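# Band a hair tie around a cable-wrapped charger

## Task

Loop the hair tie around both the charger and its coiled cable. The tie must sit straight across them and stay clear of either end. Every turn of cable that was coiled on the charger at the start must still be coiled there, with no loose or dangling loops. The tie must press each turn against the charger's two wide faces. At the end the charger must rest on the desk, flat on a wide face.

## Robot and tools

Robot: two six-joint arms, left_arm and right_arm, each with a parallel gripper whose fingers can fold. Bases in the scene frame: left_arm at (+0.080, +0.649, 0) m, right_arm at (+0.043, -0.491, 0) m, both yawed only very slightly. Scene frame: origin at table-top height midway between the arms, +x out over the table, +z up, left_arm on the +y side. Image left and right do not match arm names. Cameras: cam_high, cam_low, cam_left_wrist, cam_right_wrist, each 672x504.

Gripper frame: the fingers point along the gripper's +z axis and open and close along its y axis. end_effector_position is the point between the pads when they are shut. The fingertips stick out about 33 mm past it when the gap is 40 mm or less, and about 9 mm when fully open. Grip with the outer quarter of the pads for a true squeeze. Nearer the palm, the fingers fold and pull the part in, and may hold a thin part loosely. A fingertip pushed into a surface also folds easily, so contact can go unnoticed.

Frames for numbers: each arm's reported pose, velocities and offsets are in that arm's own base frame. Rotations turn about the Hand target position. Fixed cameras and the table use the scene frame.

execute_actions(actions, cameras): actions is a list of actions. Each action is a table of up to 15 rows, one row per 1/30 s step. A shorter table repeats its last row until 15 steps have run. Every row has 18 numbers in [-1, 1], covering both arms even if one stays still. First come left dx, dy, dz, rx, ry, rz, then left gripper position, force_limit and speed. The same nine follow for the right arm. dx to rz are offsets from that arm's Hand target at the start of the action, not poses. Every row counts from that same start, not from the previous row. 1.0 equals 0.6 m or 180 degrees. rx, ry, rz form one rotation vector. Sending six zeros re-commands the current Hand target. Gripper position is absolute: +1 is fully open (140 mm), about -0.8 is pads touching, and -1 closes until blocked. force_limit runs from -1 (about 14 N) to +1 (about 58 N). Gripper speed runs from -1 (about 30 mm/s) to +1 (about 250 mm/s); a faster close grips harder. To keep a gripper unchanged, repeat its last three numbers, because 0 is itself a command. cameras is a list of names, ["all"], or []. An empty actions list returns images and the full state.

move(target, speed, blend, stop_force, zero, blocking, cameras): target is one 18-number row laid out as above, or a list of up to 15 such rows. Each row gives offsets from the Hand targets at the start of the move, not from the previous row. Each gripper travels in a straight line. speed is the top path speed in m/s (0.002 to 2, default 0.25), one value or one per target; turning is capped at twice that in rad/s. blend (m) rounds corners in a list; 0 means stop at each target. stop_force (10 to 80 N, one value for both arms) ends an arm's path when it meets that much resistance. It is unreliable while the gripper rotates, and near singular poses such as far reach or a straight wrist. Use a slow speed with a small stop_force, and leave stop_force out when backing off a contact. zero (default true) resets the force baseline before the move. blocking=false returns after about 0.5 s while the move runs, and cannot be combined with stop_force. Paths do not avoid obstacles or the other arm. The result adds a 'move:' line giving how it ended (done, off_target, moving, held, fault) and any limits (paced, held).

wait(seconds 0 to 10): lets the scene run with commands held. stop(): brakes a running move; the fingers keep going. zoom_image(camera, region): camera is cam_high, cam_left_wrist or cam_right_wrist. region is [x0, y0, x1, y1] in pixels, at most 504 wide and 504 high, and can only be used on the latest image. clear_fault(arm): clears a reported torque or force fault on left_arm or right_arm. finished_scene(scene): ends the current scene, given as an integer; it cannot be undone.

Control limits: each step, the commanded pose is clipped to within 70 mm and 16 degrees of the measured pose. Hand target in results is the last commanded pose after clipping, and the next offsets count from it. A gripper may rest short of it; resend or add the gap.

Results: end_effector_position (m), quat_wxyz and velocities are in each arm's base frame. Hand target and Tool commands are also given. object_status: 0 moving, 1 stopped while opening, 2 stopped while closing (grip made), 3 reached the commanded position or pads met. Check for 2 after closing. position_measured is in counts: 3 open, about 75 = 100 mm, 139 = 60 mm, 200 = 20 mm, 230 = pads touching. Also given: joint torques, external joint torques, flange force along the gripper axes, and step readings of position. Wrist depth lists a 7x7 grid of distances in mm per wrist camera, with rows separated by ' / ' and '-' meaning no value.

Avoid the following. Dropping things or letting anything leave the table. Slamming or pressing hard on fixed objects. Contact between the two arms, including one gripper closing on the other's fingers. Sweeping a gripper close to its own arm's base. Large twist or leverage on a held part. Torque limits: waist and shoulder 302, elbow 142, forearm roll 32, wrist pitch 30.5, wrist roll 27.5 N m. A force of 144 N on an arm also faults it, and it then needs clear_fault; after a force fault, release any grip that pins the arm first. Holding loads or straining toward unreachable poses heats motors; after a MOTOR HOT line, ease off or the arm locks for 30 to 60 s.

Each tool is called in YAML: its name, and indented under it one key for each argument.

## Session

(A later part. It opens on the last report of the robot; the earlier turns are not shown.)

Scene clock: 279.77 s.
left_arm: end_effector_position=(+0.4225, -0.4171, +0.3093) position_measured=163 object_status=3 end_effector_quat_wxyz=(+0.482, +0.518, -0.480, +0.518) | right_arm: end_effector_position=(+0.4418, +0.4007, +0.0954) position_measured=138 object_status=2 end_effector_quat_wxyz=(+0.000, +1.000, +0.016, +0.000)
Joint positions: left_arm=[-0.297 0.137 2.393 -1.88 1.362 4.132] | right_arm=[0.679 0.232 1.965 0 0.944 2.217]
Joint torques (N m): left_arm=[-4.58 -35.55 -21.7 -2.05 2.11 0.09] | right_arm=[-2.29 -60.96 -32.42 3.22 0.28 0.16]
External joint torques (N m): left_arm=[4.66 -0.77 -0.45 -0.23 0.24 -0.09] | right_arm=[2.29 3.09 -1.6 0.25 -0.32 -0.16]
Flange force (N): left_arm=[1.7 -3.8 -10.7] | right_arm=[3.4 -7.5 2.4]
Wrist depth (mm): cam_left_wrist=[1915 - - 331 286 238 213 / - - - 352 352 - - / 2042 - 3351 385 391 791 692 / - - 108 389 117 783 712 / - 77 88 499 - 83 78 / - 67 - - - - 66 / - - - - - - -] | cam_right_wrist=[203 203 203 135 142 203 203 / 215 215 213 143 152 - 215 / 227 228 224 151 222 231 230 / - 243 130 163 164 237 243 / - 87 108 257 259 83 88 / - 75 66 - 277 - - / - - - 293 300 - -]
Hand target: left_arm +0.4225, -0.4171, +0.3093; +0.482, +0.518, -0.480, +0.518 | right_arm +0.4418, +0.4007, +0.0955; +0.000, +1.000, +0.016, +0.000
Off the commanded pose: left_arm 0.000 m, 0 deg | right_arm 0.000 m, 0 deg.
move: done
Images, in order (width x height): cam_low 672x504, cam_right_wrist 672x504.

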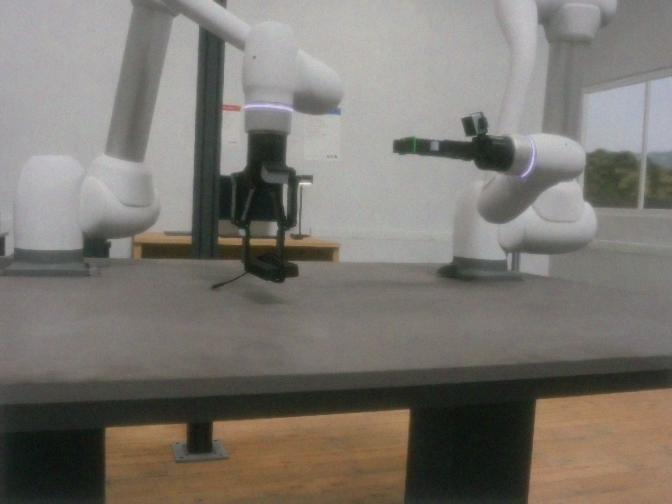

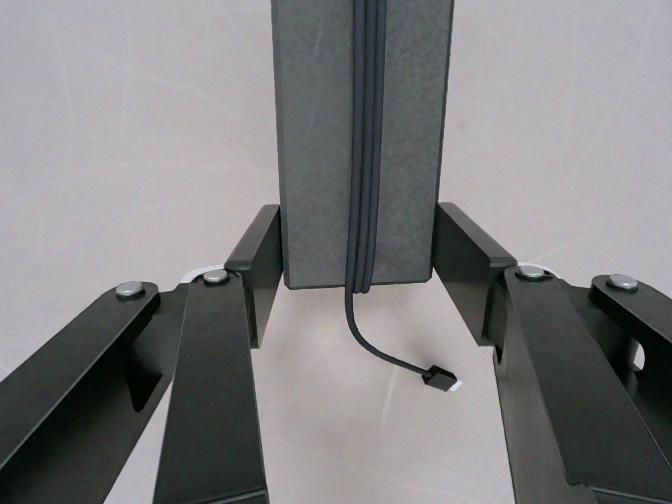

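move:
  target: [0,0,0,0,0,0,-0.27,0,-1,0,-0.25,0.341,0,0,0.49,-1,0.2,-1]
  cameras: ["all"]
  speed: 0.2

zoom_image:
  camera: "cam_low"
  region: [150, 60, 400, 240]

zoom_image:
  camera: "cam_left_wrist"
  region: [230, 50, 530, 300]

Scene clock: 288.40 s.
left_arm: end_effector_position=(+0.4225, -0.4171, +0.3093) position_measured=163 object_status=3 end_effector_quat_wxyz=(+0.482, +0.518, -0.480, +0.518) | right_arm: end_effector_position=(+0.4418, +0.2507, +0.3001) position_measured=138 object_status=2 end_effector_quat_wxyz=(+0.000, +0.707, +0.708, +0.000)
Joint positions: left_arm=[-0.297 0.137 2.393 -1.88 1.362 4.132] | right_arm=[0.448 -0.056 1.878 0 1.32 0.447]
Joint torques (N m): left_arm=[-4.66 -35.45 -21.59 -2.01 2.16 0.13] | right_arm=[-2.11 -36.26 -39.58 4.07 0.11 0.18]
External joint torques (N m): left_arm=[4.67 -0.78 -0.45 -0.25 0.19 -0.13] | right_arm=[2.14 1.25 -1.13 0.15 -0.13 -0.18]
Flange force (N): left_arm=[1.9 -3.8 -10.6] | right_arm=[5.4 1.6 -0.9]
Wrist depth (mm): cam_left_wrist=[2103 - - 495 - - - / - 2859 - - - - - / 2188 - 4662 560 464 760 677 / - - 108 160 117 786 646 / - 77 88 732 - 83 79 / - 67 - - - - 66 / - - - 431 - - -] | cam_right_wrist=[- 380 386 135 142 - - / - 401 402 143 150 - - / - - 428 151 160 424 - / 458 460 117 162 164 105 - / - 87 79 - 134 83 88 / - 75 63 - - - - / - - - - - - -]
Hand target: left_arm +0.4225, -0.4171, +0.3093; +0.482, +0.518, -0.480, +0.518 | right_arm +0.4418, +0.2507, +0.3001; +0.000, +0.707, +0.708, +0.000
Off the commanded pose: left_arm 0.000 m, 0 deg | right_arm 0.000 m, 0 deg.
move: done

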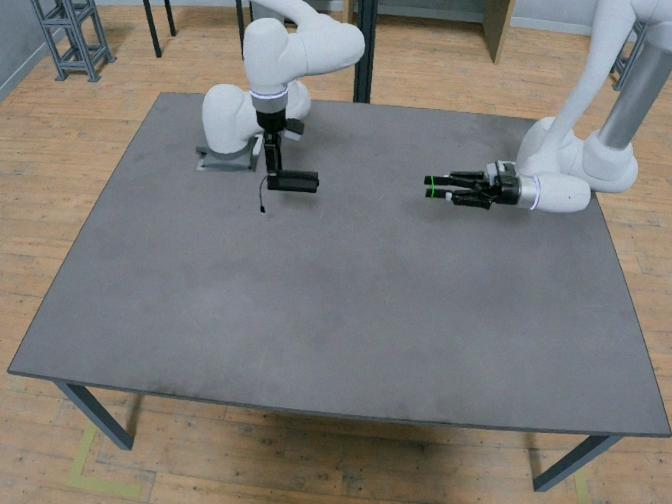

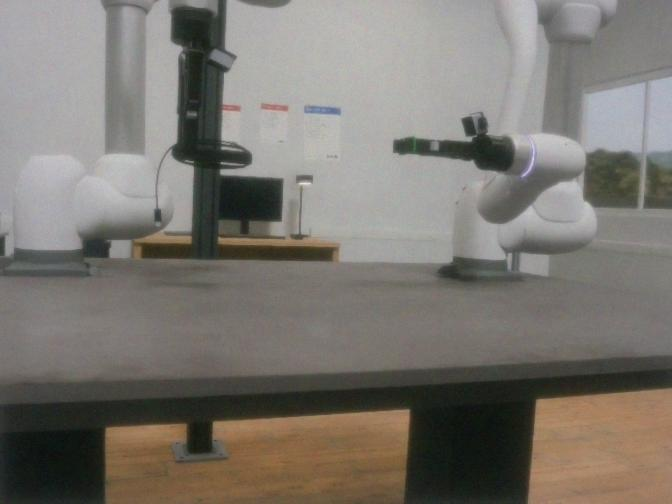

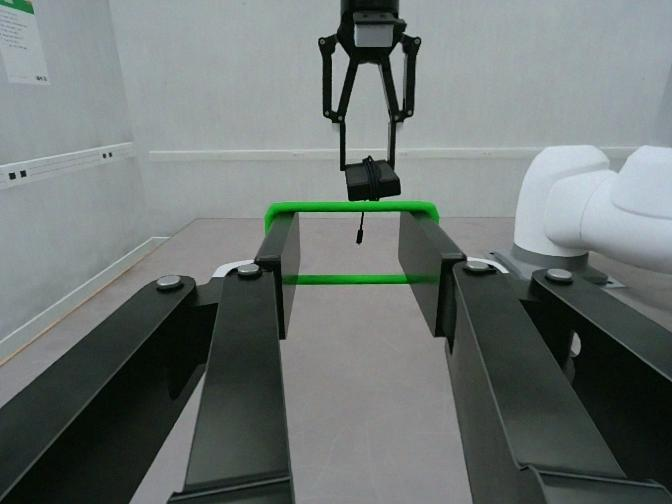

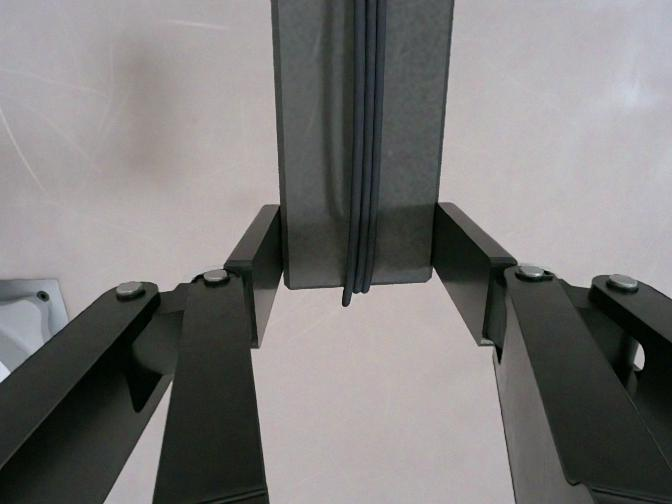

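Scaled by 2.016 from the camera's 672x504 image, which has a finer 960x720 frame.

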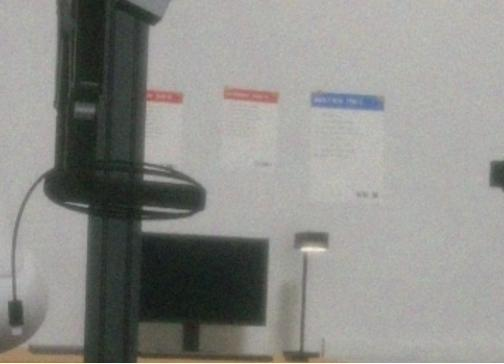

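Scaled by 1.680 from the camera's 672x504 image, which has a finer 960x720 frame.

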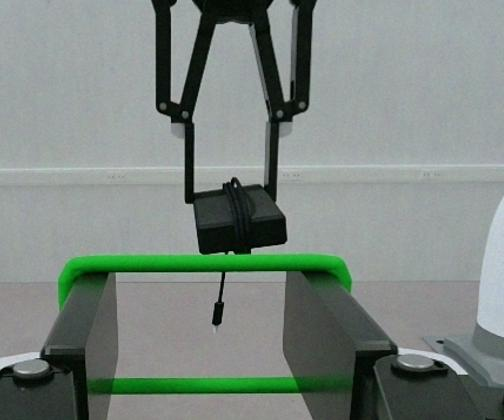

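move:
  target: [-0.05,-0.3815,-0.068,0,0,0,-0.27,0,-1,0,0,0,0,0,0,-1,0.2,-1]

move:
  target: [0,0,0,0,0,0,0.1,0,-1,0,0,0,0,0,0,-1,0.2,-1]
  cameras: ["all"]

zoom_image:
  camera: "cam_left_wrist"
  region: [200, 100, 500, 350]

zoom_image:
  camera: "cam_low"
  region: [150, 80, 350, 230]

Scene clock: 301.40 s.
left_arm: end_effector_position=(+0.3925, -0.6459, +0.2685) position_measured=163 object_status=3 end_effector_quat_wxyz=(+0.482, +0.518, -0.480, +0.518) | right_arm: end_effector_position=(+0.4418, +0.2507, +0.3001) position_measured=138 object_status=2 end_effector_quat_wxyz=(+0.000, +0.707, +0.708, +0.000)
Joint positions: left_arm=[-0.779 0.308 2.279 -2.343 1.163 4.324] | right_arm=[0.448 -0.056 1.878 0 1.32 0.447]
Joint torques (N m): left_arm=[-5.13 -52.57 -21.37 -2.46 2.41 0.23] | right_arm=[-2.31 -36.34 -39.43 4.11 0.09 0.2]
External joint torques (N m): left_arm=[5.2 -1.26 -0.39 -0.11 0.19 -0.23] | right_arm=[2.29 1.19 -1.58 0.13 -0.13 -0.2]
Flange force (N): left_arm=[2.5 -7.7 -7.6] | right_arm=[5.9 2.0 -1.5]
Wrist depth (mm): cam_left_wrist=[- - - 294 295 - - / - - - 307 3299 - - / 2681 2859 - 233 3108 2465 527 / 2257 - 114 160 117 599 537 / - 77 88 - - 83 80 / - 67 - - - - 66 / - - - - - - -] | cam_right_wrist=[- 382 - 135 143 - - / 380 402 401 142 151 410 414 / 432 - - 151 161 - - / 460 455 117 162 165 105 464 / - 87 85 - 134 83 88 / - 75 63 - - - - / - - - - - - -]
Hand target: left_arm +0.3925, -0.6460, +0.2685; +0.482, +0.518, -0.480, +0.518 | right_arm +0.4418, +0.2507, +0.3001; +0.000, +0.707, +0.708, +0.000
Off the commanded pose: left_arm 0.000 m, 0 deg | right_arm 0.000 m, 0 deg.
move: done

Scene clock: 302.60 s.
left_arm: end_effector_position=(+0.3925, -0.6460, +0.2685) position_measured=117 object_status=0 end_effector_quat_wxyz=(+0.482, +0.518, -0.480, +0.518) | right_arm: end_effector_position=(+0.4418, +0.2507, +0.3001) position_measured=138 object_status=2 end_effector_quat_wxyz=(+0.000, +0.707, +0.708, +0.000)
Joint positions: left_arm=[-0.779 0.308 2.278 -2.343 1.163 4.324] | right_arm=[0.448 -0.056 1.878 0 1.32 0.447]
Joint torques (N m): left_arm=[-4.11 -52.04 -21.42 -2.37 2.35 0.1] | right_arm=[-2.11 -36.48 -39.52 4.12 0.08 0.14]
External joint torques (N m): left_arm=[4.1 -1.48 -0.47 -0.21 0.23 -0.1] | right_arm=[2.15 1.38 -1.46 0.13 -0.11 -0.14]
Flange force (N): left_arm=[2.6 -5.6 -6.1] | right_arm=[5.8 2.2 -1.3]
Wrist depth (mm): cam_left_wrist=[- - - 295 289 - - / - - 3021 314 - - - / 2004 - 2437 244 2465 - 524 / - - 121 819 153 113 533 / - 85 108 633 557 81 86 / - - - - - - - / - - - - - - -] | cam_right_wrist=[- - 384 135 143 406 382 / - - 403 143 150 416 401 / - - 159 151 161 433 445 / 456 - 117 162 165 110 455 / - 87 79 - 491 83 88 / - 75 66 518 536 - - / - - - - - - -]
Hand target: left_arm +0.3925, -0.6460, +0.2685; +0.482, +0.518, -0.480, +0.518 | right_arm +0.4418, +0.2507, +0.3001; +0.000, +0.707, +0.708, +0.000
Off the commanded pose: left_arm 0.000 m, 0 deg | right_arm 0.000 m, 0 deg.
move: done

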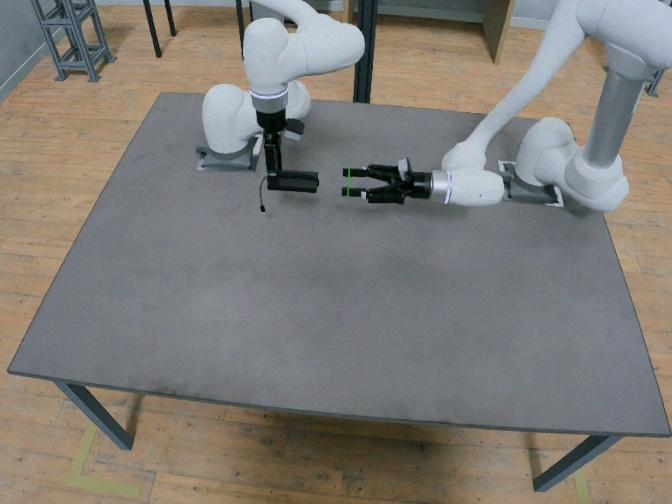

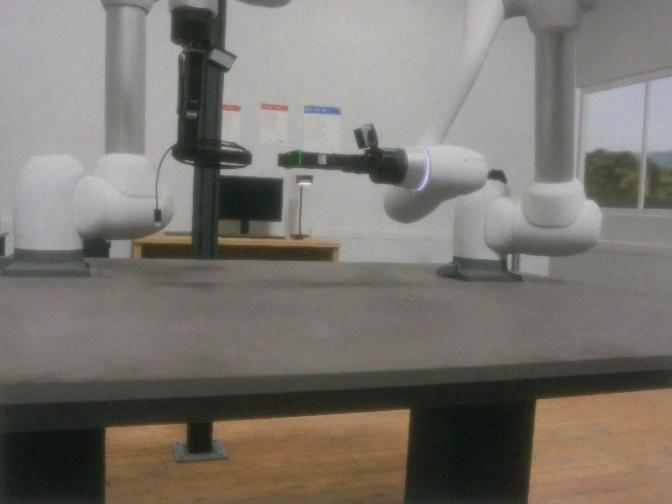

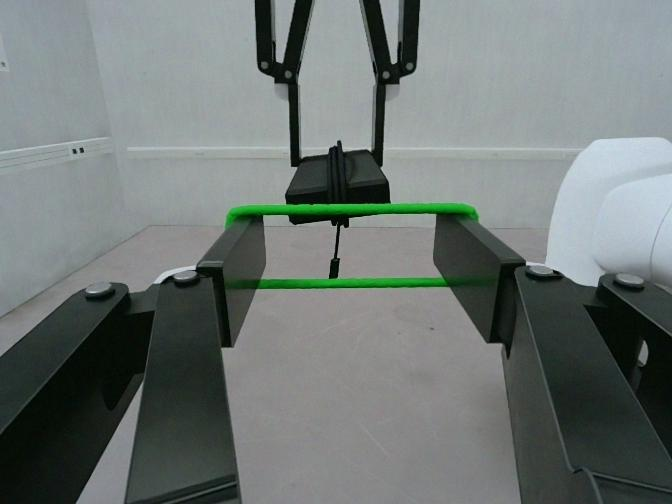

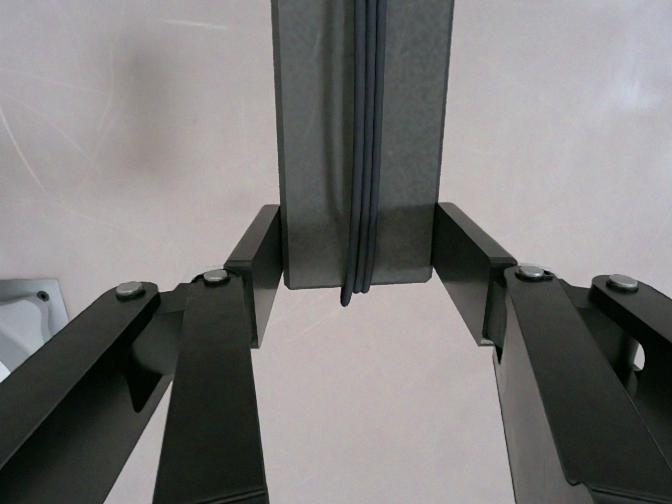

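Scaled by 1.680 from the camera's 672x504 image, which has a finer 960x720 frame.

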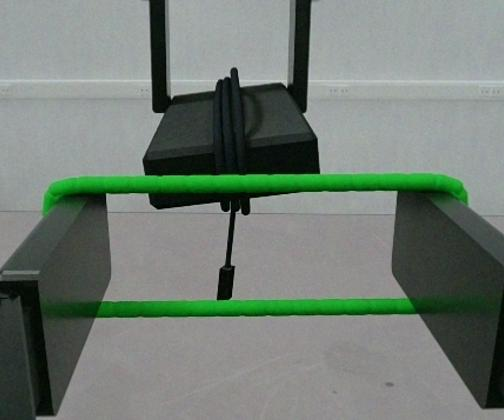

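Scaled by 2.520 from the camera's 672x504 image, which has a finer 960x720 frame.

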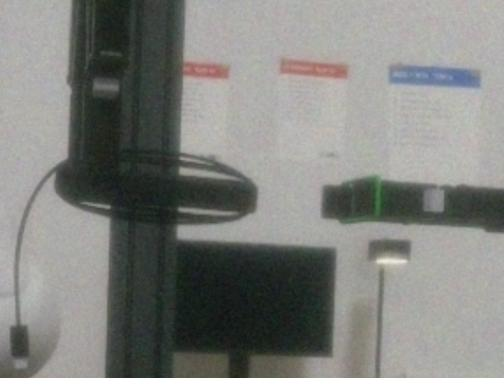

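move:
  target: [0.0107,-0.05,0.0117,-0.0037,0.05,0,0.1,0,-1,0,0,0,0,0,0,-0.98,1,-1]
  cameras: ["cam_left_wrist","cam_low"]
  speed: 0.1

zoom_image:
  camera: "cam_left_wrist"
  region: [200, 100, 500, 350]

zoom_image:
  camera: "cam_low"
  region: [150, 80, 350, 230]

Scene clock: 341.60 s.
left_arm: end_effector_position=(+0.3990, -0.6760, +0.2755) position_measured=117 object_status=3 end_effector_quat_wxyz=(+0.521, +0.555, -0.438, +0.479) | right_arm: end_effector_position=(+0.4418, +0.2507, +0.3001) position_measured=140 object_status=2 end_effector_quat_wxyz=(+0.000, +0.707, +0.708, +0.000)
Joint positions: left_arm=[-0.812 0.324 2.23 -2.366 1.127 4.155] | right_arm=[0.448 -0.056 1.878 0 1.32 0.447]
Joint torques (N m): left_arm=[-4.57 -54.6 -22.69 -2.55 2.39 0.37] | right_arm=[-2.08 -36.2 -39.49 4.09 0.08 0.18]
External joint torques (N m): left_arm=[4.57 -1.89 -0.46 -0.15 0.18 -0.36] | right_arm=[2.03 1.14 -1.53 0.16 -0.12 -0.18]
Flange force (N): left_arm=[4.6 -5.6 -6.7] | right_arm=[5.4 2.1 -1.5]
Wrist depth (mm): cam_left_wrist=[- - - 274 269 - - / 2331 - - - 278 - - / - - - 234 292 - 540 / - - 122 210 137 113 509 / - 85 108 627 - 81 86 / - - - - - - - / - - - - - - -] | cam_right_wrist=[- - 382 135 142 - - / - 414 401 143 149 - - / 442 430 421 151 159 - - / 457 - 124 162 165 114 466 / - 92 79 - - 78 83 / - 75 66 - - - - / - - - - - - -]
Hand target: left_arm +0.3990, -0.6760, +0.2755; +0.521, +0.555, -0.438, +0.479 | right_arm +0.4418, +0.2507, +0.3001; +0.000, +0.707, +0.708, +0.000
Off the commanded pose: left_arm 0.000 m, 0 deg | right_arm 0.000 m, 0 deg.
move: done
Images, in order (width x height): cam_low 672x504, cam_left_wrist 672x504.

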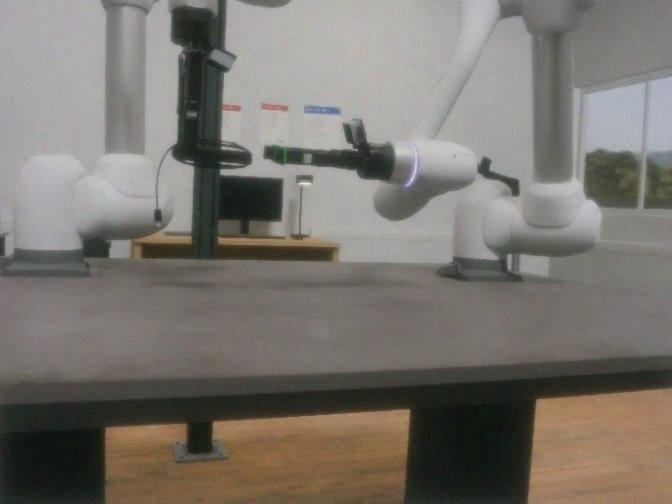

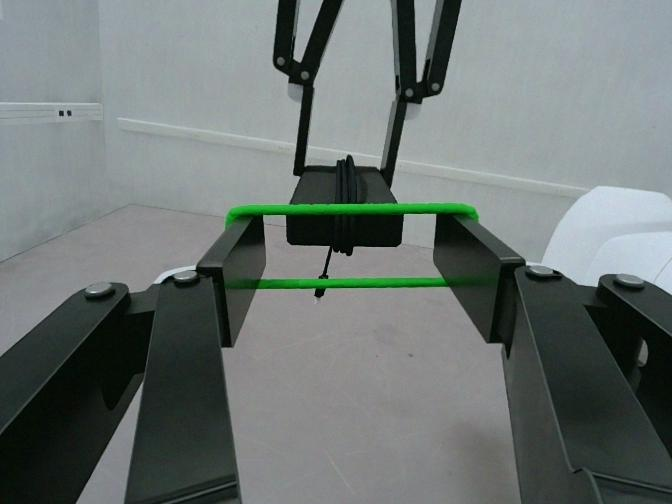

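Scaled by 1.680 from the camera's 672x504 image, which has a finer 960x720 frame.

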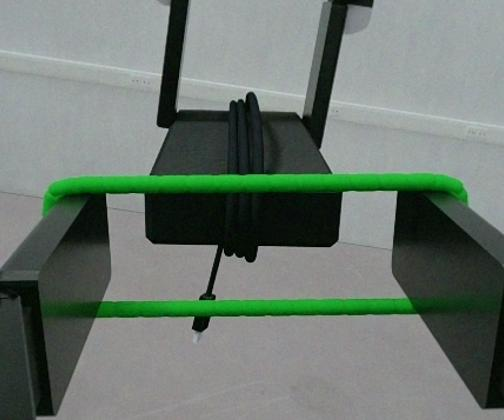

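Scaled by 2.520 from the camera's 672x504 image, which has a finer 960x720 frame.

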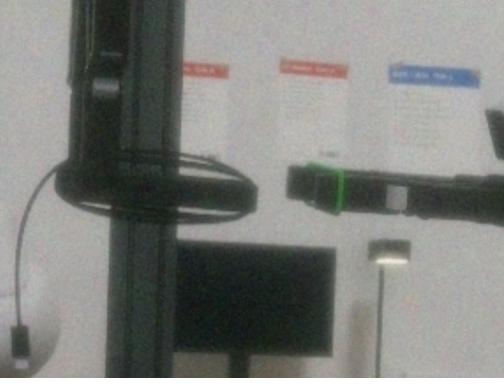

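move:
  target: [0.0052,-0.0698,-0.0067,0,0,0,0.1,0,-1,0,0,0,0,0,0,-0.98,1,-1]
  cameras: ["cam_left_wrist","cam_low"]
  speed: 0.06

zoom_image:
  camera: "cam_left_wrist"
  region: [200, 100, 500, 350]

zoom_image:
  camera: "cam_low"
  region: [150, 100, 310, 220]

Scene clock: 348.77 s.
left_arm: end_effector_position=(+0.4021, -0.7178, +0.2715) position_measured=117 object_status=3 end_effector_quat_wxyz=(+0.521, +0.555, -0.438, +0.479) | right_arm: end_effector_position=(+0.4418, +0.2507, +0.3001) position_measured=140 object_status=2 end_effector_quat_wxyz=(+0.000, +0.707, +0.708, +0.000)
Joint positions: left_arm=[-0.861 0.365 2.173 -2.412 1.097 4.165] | right_arm=[0.448 -0.056 1.878 0 1.32 0.447]
Joint torques (N m): left_arm=[-4.82 -59.98 -22.84 -2.69 2.41 0.18] | right_arm=[-1.76 -36.1 -39.66 4.14 0.12 0.13]
External joint torques (N m): left_arm=[4.79 -1.64 -1.05 -0.08 0.17 -0.17] | right_arm=[1.78 0.97 -1.27 0.1 -0.15 -0.13]
Flange force (N): left_arm=[4.1 -6.8 -5.2] | right_arm=[4.7 1.7 -1.2]
Wrist depth (mm): cam_left_wrist=[- - - 233 231 - - / - - - - 241 - - / - - - 250 255 2145 518 / - - 123 163 138 113 496 / - 85 505 - - 81 86 / - - - - - - - / - - - - 395 - -] | cam_right_wrist=[- - 375 135 143 373 377 / 408 408 - 143 151 - 410 / - - 427 151 159 427 - / - - 128 162 164 105 - / - 92 79 477 - 78 83 / - 75 66 551 - - - / - - - - - - -]
Hand target: left_arm +0.4021, -0.7179, +0.2715; +0.521, +0.555, -0.438, +0.479 | right_arm +0.4418, +0.2507, +0.3001; +0.000, +0.707, +0.708, +0.000
Off the commanded pose: left_arm 0.000 m, 0 deg | right_arm 0.000 m, 0 deg.
move: done
Images, in order (width x height): cam_low 672x504, cam_left_wrist 672x504.

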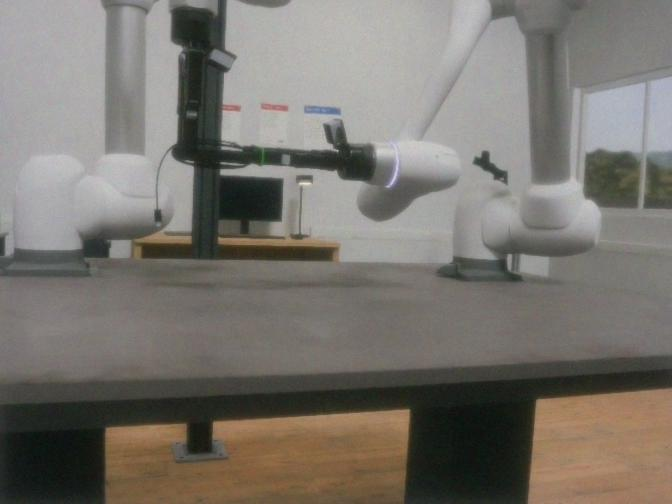

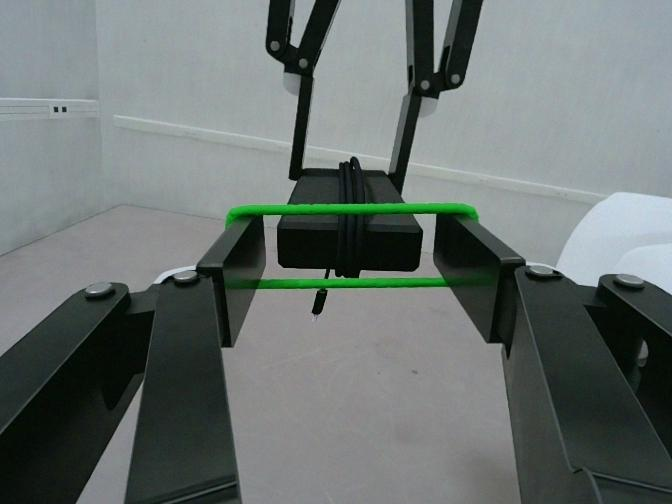

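Scaled by 1.680 from the camera's 672x504 image, which has a finer 960x720 frame.

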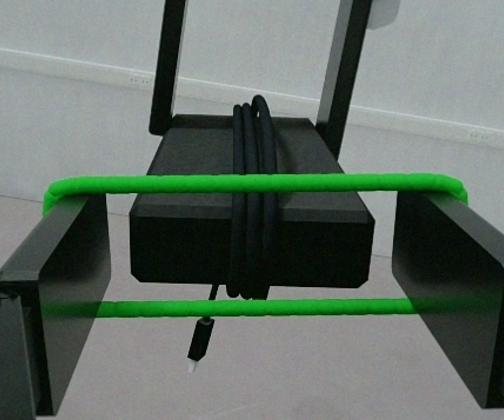

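Scaled by 3.150 from the camera's 672x504 image, which has a finer 960x720 frame.

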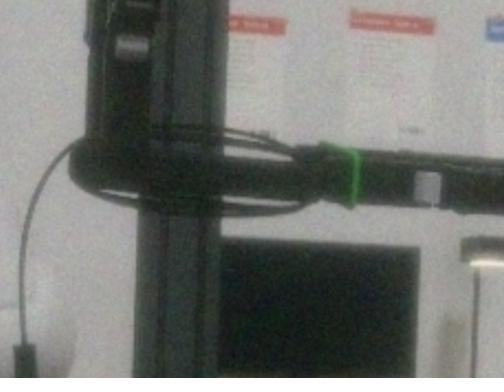

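move:
  target: [0.0041,-0.055,-0.001,0,0,0,0.1,0,-1,0,0,0,0,0,0,-0.98,1,-1]
  cameras: ["cam_left_wrist","cam_low","cam_right_wrist"]
  speed: 0.04

zoom_image:
  camera: "cam_left_wrist"
  region: [200, 100, 500, 350]

zoom_image:
  camera: "cam_low"
  region: [150, 100, 310, 220]

Scene clock: 361.93 s.
left_arm: end_effector_position=(+0.4045, -0.7508, +0.2709) position_measured=117 object_status=3 end_effector_quat_wxyz=(+0.521, +0.555, -0.438, +0.479) | right_arm: end_effector_position=(+0.4418, +0.2507, +0.3001) position_measured=140 object_status=2 end_effector_quat_wxyz=(+0.000, +0.707, +0.708, +0.000)
Joint positions: left_arm=[-0.896 0.395 2.124 -2.442 1.069 4.168] | right_arm=[0.448 -0.056 1.878 0 1.32 0.447]
Joint torques (N m): left_arm=[-4.63 -63.64 -26.07 -3.06 2.99 0.15] | right_arm=[-1.71 -35.28 -38.59 4.24 0.17 0.11]
External joint torques (N m): left_arm=[4.61 -1.44 1.35 0.21 -0.4 -0.14] | right_arm=[1.66 0.26 -2.28 -0.01 -0.2 -0.11]
Flange force (N): left_arm=[3.3 -4.2 -7.7] | right_arm=[4.7 2.1 -2.8]
Wrist depth (mm): cam_left_wrist=[- - 194 202 205 - - / - 2331 - 2383 222 - - / - - - 222 228 - - / - - 135 136 136 104 474 / - 86 110 330 - 81 86 / - - - 441 - - - / - - - 374 - - -] | cam_right_wrist=[- - 136 134 141 404 386 / - - - 141 149 - 403 / - - 424 150 160 439 - / - - 124 163 165 114 448 / - 92 79 - - 78 87 / - 75 66 - - - - / - - - 555 - - -]
Hand target: left_arm +0.4045, -0.7509, +0.2709; +0.521, +0.555, -0.438, +0.479 | right_arm +0.4418, +0.2507, +0.3001; +0.000, +0.707, +0.708, +0.000
Off the commanded pose: left_arm 0.000 m, 0 deg | right_arm 0.000 m, 0 deg.
move: done
Images, in order (width x height): cam_low 672x504, cam_left_wrist 672x504, cam_right_wrist 672x504.

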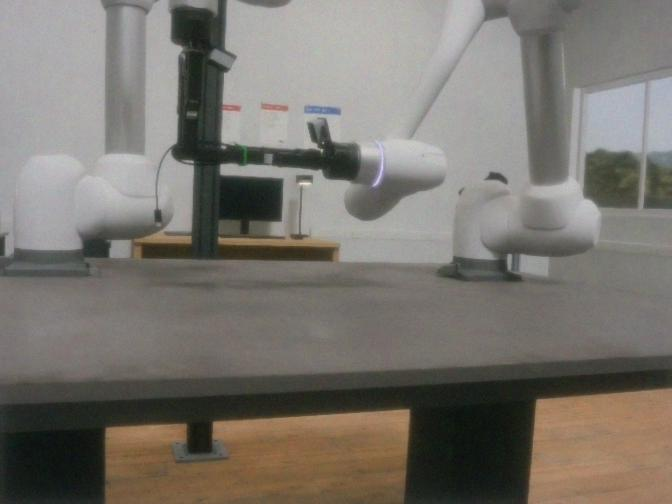

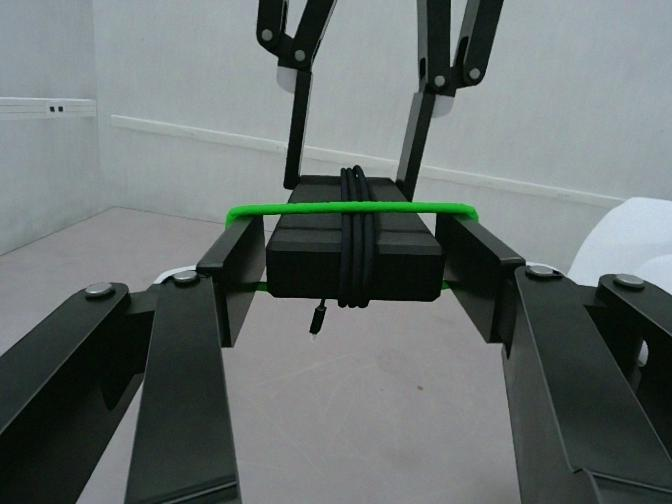

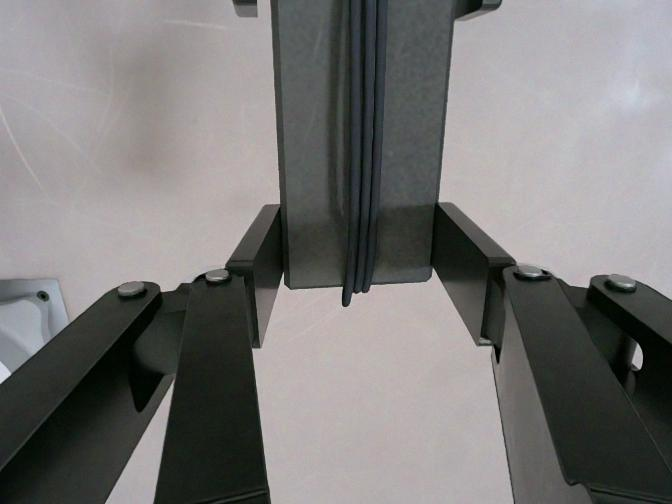

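Scaled by 1.680 from the camera's 672x504 image, which has a finer 960x720 frame.

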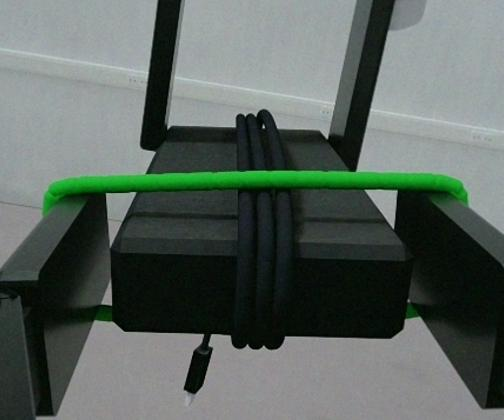

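Scaled by 3.150 from the camera's 672x504 image, which has a finer 960x720 frame.

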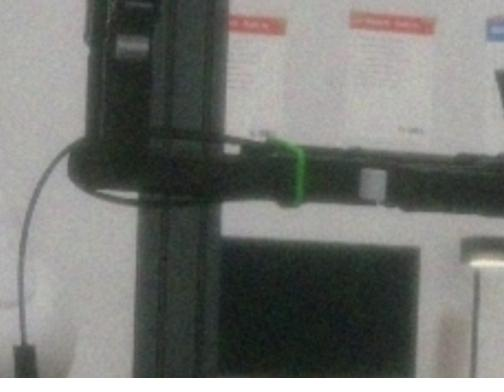

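move:
  target: [0.0037,-0.05,-0.006,0,0,0,0.1,0,-1,0,0,0,0,0,0,-0.98,1,-1]
  cameras: ["cam_left_wrist","cam_low","cam_right_wrist"]
  speed: 0.03

zoom_image:
  camera: "cam_left_wrist"
  region: [200, 100, 500, 350]

zoom_image:
  camera: "cam_low"
  region: [150, 100, 310, 220]

Scene clock: 373.10 s.
left_arm: end_effector_position=(+0.4068, -0.7808, +0.2673) position_measured=117 object_status=3 end_effector_quat_wxyz=(+0.521, +0.555, -0.438, +0.479) | right_arm: end_effector_position=(+0.4418, +0.2507, +0.3001) position_measured=140 object_status=2 end_effector_quat_wxyz=(+0.000, +0.707, +0.708, +0.000)
Joint positions: left_arm=[-0.925 0.427 2.079 -2.468 1.048 4.174] | right_arm=[0.448 -0.056 1.878 0 1.32 0.447]
Joint torques (N m): left_arm=[-3.89 -65.76 -25.06 -2.84 2.62 0.13] | right_arm=[-1.82 -36.18 -39.43 4.24 0.11 0.15]
External joint torques (N m): left_arm=[3.9 -3.21 -0.23 -0.07 -0.03 -0.12] | right_arm=[1.87 1.13 -1.33 -0.01 -0.13 -0.15]
Flange force (N): left_arm=[5.6 -2.9 -6.0] | right_arm=[5.0 1.9 -1.2]
Wrist depth (mm): cam_left_wrist=[- - 177 170 178 177 - / - 2465 - - 188 2004 - / - - - 192 197 2257 - / 696 - 110 109 - 104 459 / - 85 107 104 - 81 86 / - - - - - - - / - - - 361 - - -] | cam_right_wrist=[- - 130 135 142 381 391 / 416 - - 143 153 411 425 / - - 430 150 162 424 - / 451 437 124 161 165 452 - / - 92 91 - - 78 83 / - 75 512 533 - - - / - - - 583 - - -]
Hand target: left_arm +0.4068, -0.7809, +0.2673; +0.521, +0.555, -0.438, +0.479 | right_arm +0.4418, +0.2507, +0.3001; +0.000, +0.707, +0.708, +0.000
Off the commanded pose: left_arm 0.000 m, 0 deg | right_arm 0.000 m, 0 deg.
move: done
Images, in order (width x height): cam_low 672x504, cam_left_wrist 672x504, cam_right_wrist 672x504.

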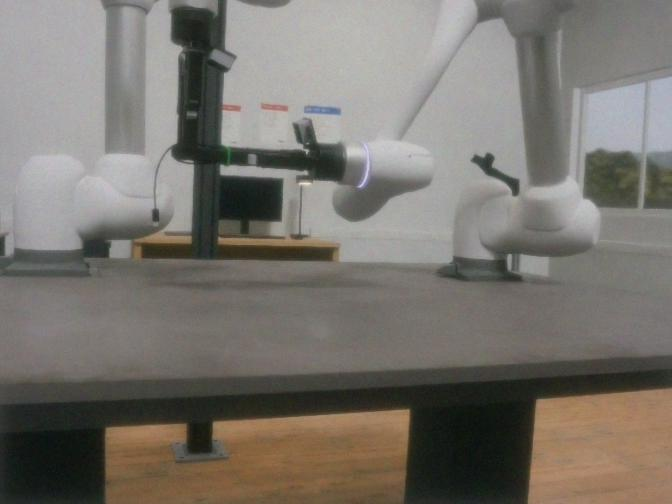

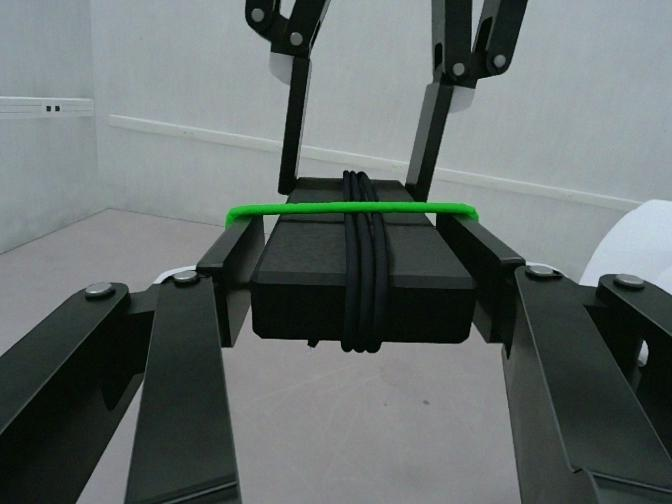

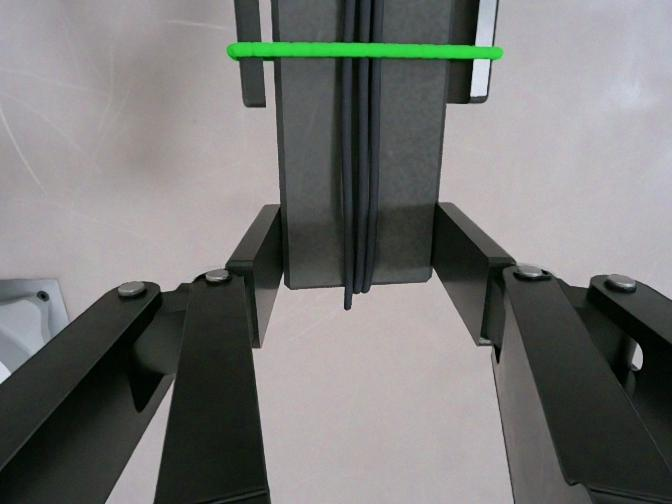

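Scaled by 1.680 from the camera's 672x504 image, which has a finer 960x720 frame.

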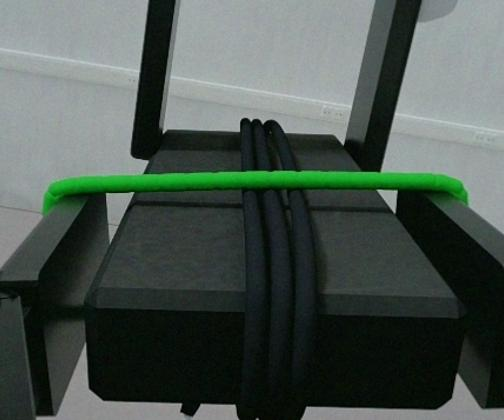

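Scaled by 3.150 from the camera's 672x504 image, which has a finer 960x720 frame.

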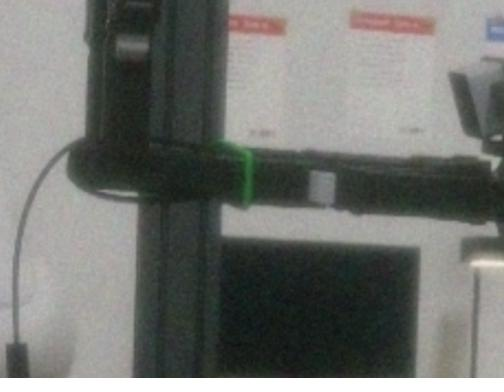

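move:
  target: [0.0046,-0.0615,-0.001,0,0,0,0.1,0,-1,0,0,0,0,0,0,-0.98,1,-1]
  cameras: ["cam_left_wrist","cam_low","cam_right_wrist"]
  speed: 0.03

zoom_image:
  camera: "cam_right_wrist"
  region: [180, 0, 540, 310]

zoom_image:
  camera: "cam_low"
  region: [150, 100, 310, 220]

Scene clock: 378.20 s.
left_arm: end_effector_position=(+0.4095, -0.8177, +0.2667) position_measured=117 object_status=3 end_effector_quat_wxyz=(+0.521, +0.555, -0.438, +0.479) | right_arm: end_effector_position=(+0.4418, +0.2507, +0.3001) position_measured=140 object_status=2 end_effector_quat_wxyz=(+0.000, +0.707, +0.708, +0.000)
Joint positions: left_arm=[-0.957 0.461 2.02 -2.493 1.016 4.174] | right_arm=[0.448 -0.056 1.878 0 1.32 0.447]
Joint torques (N m): left_arm=[-4.41 -69.58 -28.47 -3.33 2 0.1] | right_arm=[0.58 -36.17 -39.73 6 -0.1 0.06]
External joint torques (N m): left_arm=[4.57 -3.53 2.18 0.32 0.58 -0.09] | right_arm=[-0.57 1.02 -1.26 -1.76 0.07 -0.06]
Flange force (N): left_arm=[4.1 -1.8 -11.3] | right_arm=[0.7 3.7 -1.5]
Wrist depth (mm): cam_left_wrist=[- - 143 141 159 145 - / - - 2145 2410 154 - - / - - - 184 161 - - / - - 110 130 132 108 439 / - 85 - 73 - 84 81 / - - - 69 71 - - / - - - 343 - - -] | cam_right_wrist=[- - 131 136 143 142 398 / - 402 142 144 151 - - / 423 - 148 152 160 429 439 / - - 117 162 165 451 452 / - 92 85 - - 78 83 / - 75 67 - - - - / - - - 574 587 - -]
Hand target: left_arm +0.4095, -0.8178, +0.2667; +0.521, +0.555, -0.438, +0.479 | right_arm +0.4418, +0.2507, +0.3001; +0.000, +0.707, +0.708, +0.000
Off the commanded pose: left_arm 0.000 m, 0 deg | right_arm 0.000 m, 0 deg.
move: done
Images, in order (width x height): cam_low 672x504, cam_left_wrist 672x504, cam_right_wrist 672x504.

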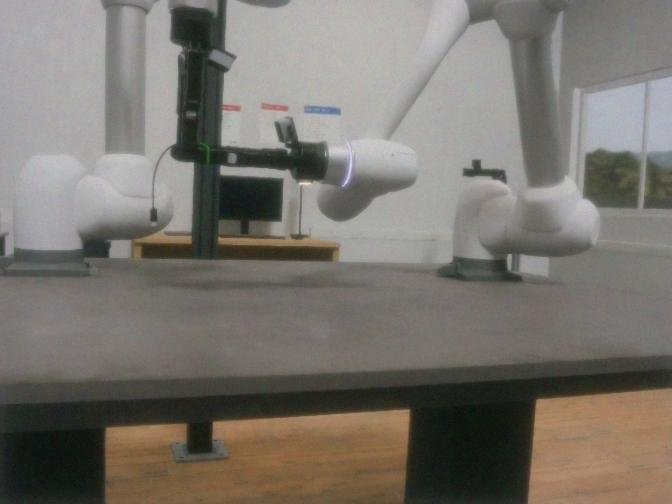

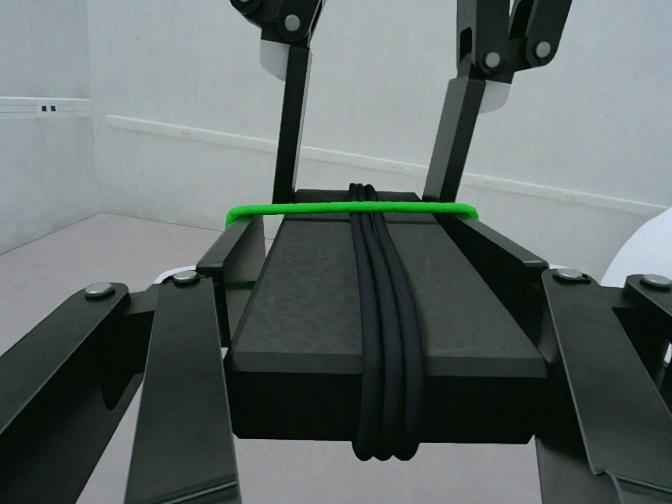

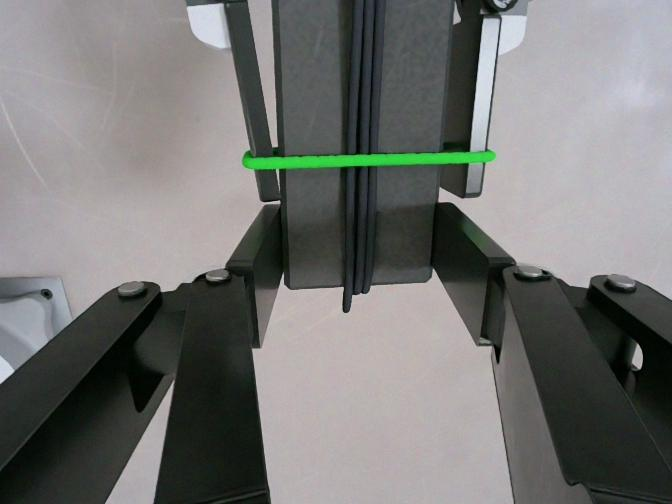

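Scaled by 1.400 from the camera's 672x504 image, which has a finer 960x720 frame.

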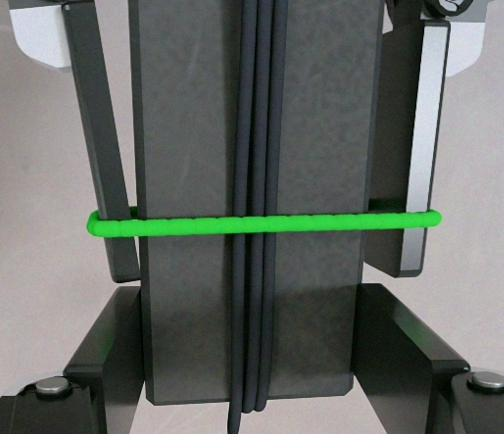

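Scaled by 3.150 from the camera's 672x504 image, which has a finer 960x720 frame.

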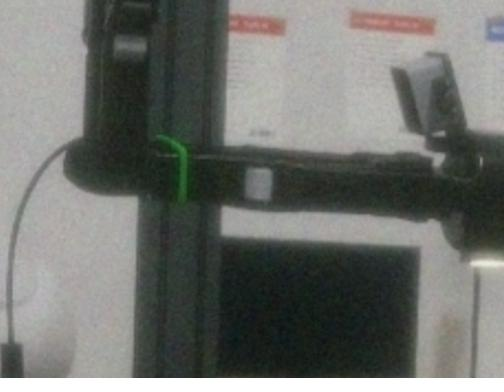

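move:
  target: [0,0,0,0,0,0.025,0.1,0,-1,0,0,0,0,0,0,-0.98,1,-1]
  cameras: ["cam_left_wrist","cam_right_wrist"]
  speed: 0.03

zoom_image:
  camera: "cam_right_wrist"
  region: [180, 0, 540, 310]

Scene clock: 393.13 s.
left_arm: end_effector_position=(+0.4095, -0.8178, +0.2667) position_measured=117 object_status=3 end_effector_quat_wxyz=(+0.502, +0.571, -0.416, +0.499) | right_arm: end_effector_position=(+0.4418, +0.2507, +0.3001) position_measured=140 object_status=2 end_effector_quat_wxyz=(+0.000, +0.707, +0.708, +0.000)
Joint positions: left_arm=[-0.995 0.446 2.046 -2.628 0.987 4.252] | right_arm=[0.448 -0.056 1.878 0 1.32 0.447]
Joint torques (N m): left_arm=[-2.92 -69.36 -30.16 -4.3 2.35 -0.07] | right_arm=[0.78 -35.62 -38.49 6.36 0.39 0.41]
External joint torques (N m): left_arm=[2.89 -2.47 3.64 1.32 0.32 0.08] | right_arm=[-0.69 0.43 -2.4 -2.11 -0.42 -0.41]
Flange force (N): left_arm=[2.7 -1.8 -11.7] | right_arm=[0.2 4.8 -2.5]
Wrist depth (mm): cam_left_wrist=[- - 148 141 - 140 2822 / 1950 - - 180 153 - - / - - - 168 161 - - / - - 123 - 131 112 - / - 82 - - - 108 81 / - - - 67 - - - / - - - - 378 - -] | cam_right_wrist=[- - 132 135 143 145 387 / 406 415 142 144 151 401 401 / - 427 147 152 159 - - / 464 - 124 163 149 105 450 / - 92 79 - - 78 83 / - 75 66 - - - - / - - - 570 - - -]
Hand target: left_arm +0.4095, -0.8178, +0.2667; +0.502, +0.572, -0.416, +0.499 | right_arm +0.4418, +0.2507, +0.3001; +0.000, +0.707, +0.708, +0.000
Off the commanded pose: left_arm 0.000 m, 0 deg | right_arm 0.000 m, 0 deg.
move: done
Images, in order (width x height): cam_left_wrist 672x504, cam_right_wrist 672x504.

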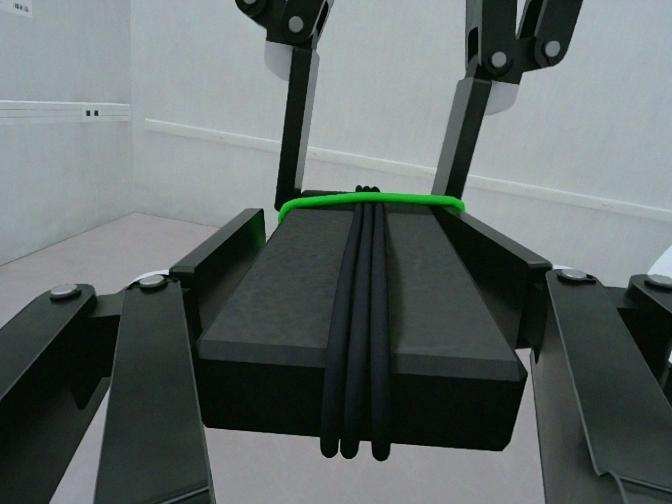

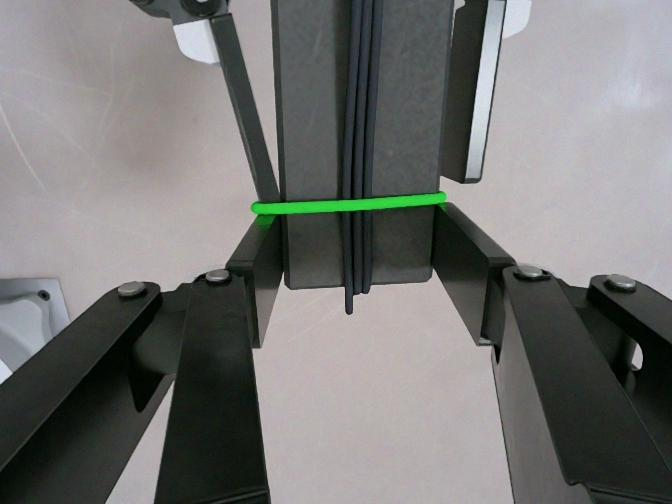

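Scaled by 1.400 from the camera's 672x504 image, which has a finer 960x720 frame.

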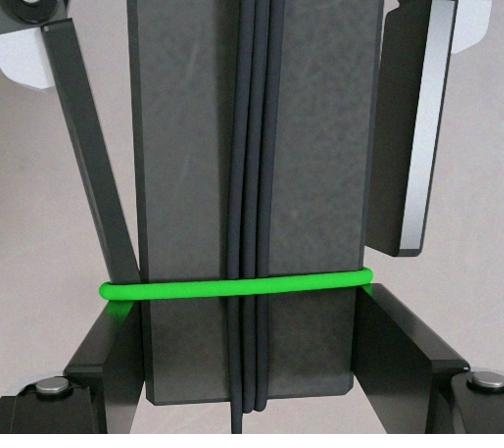

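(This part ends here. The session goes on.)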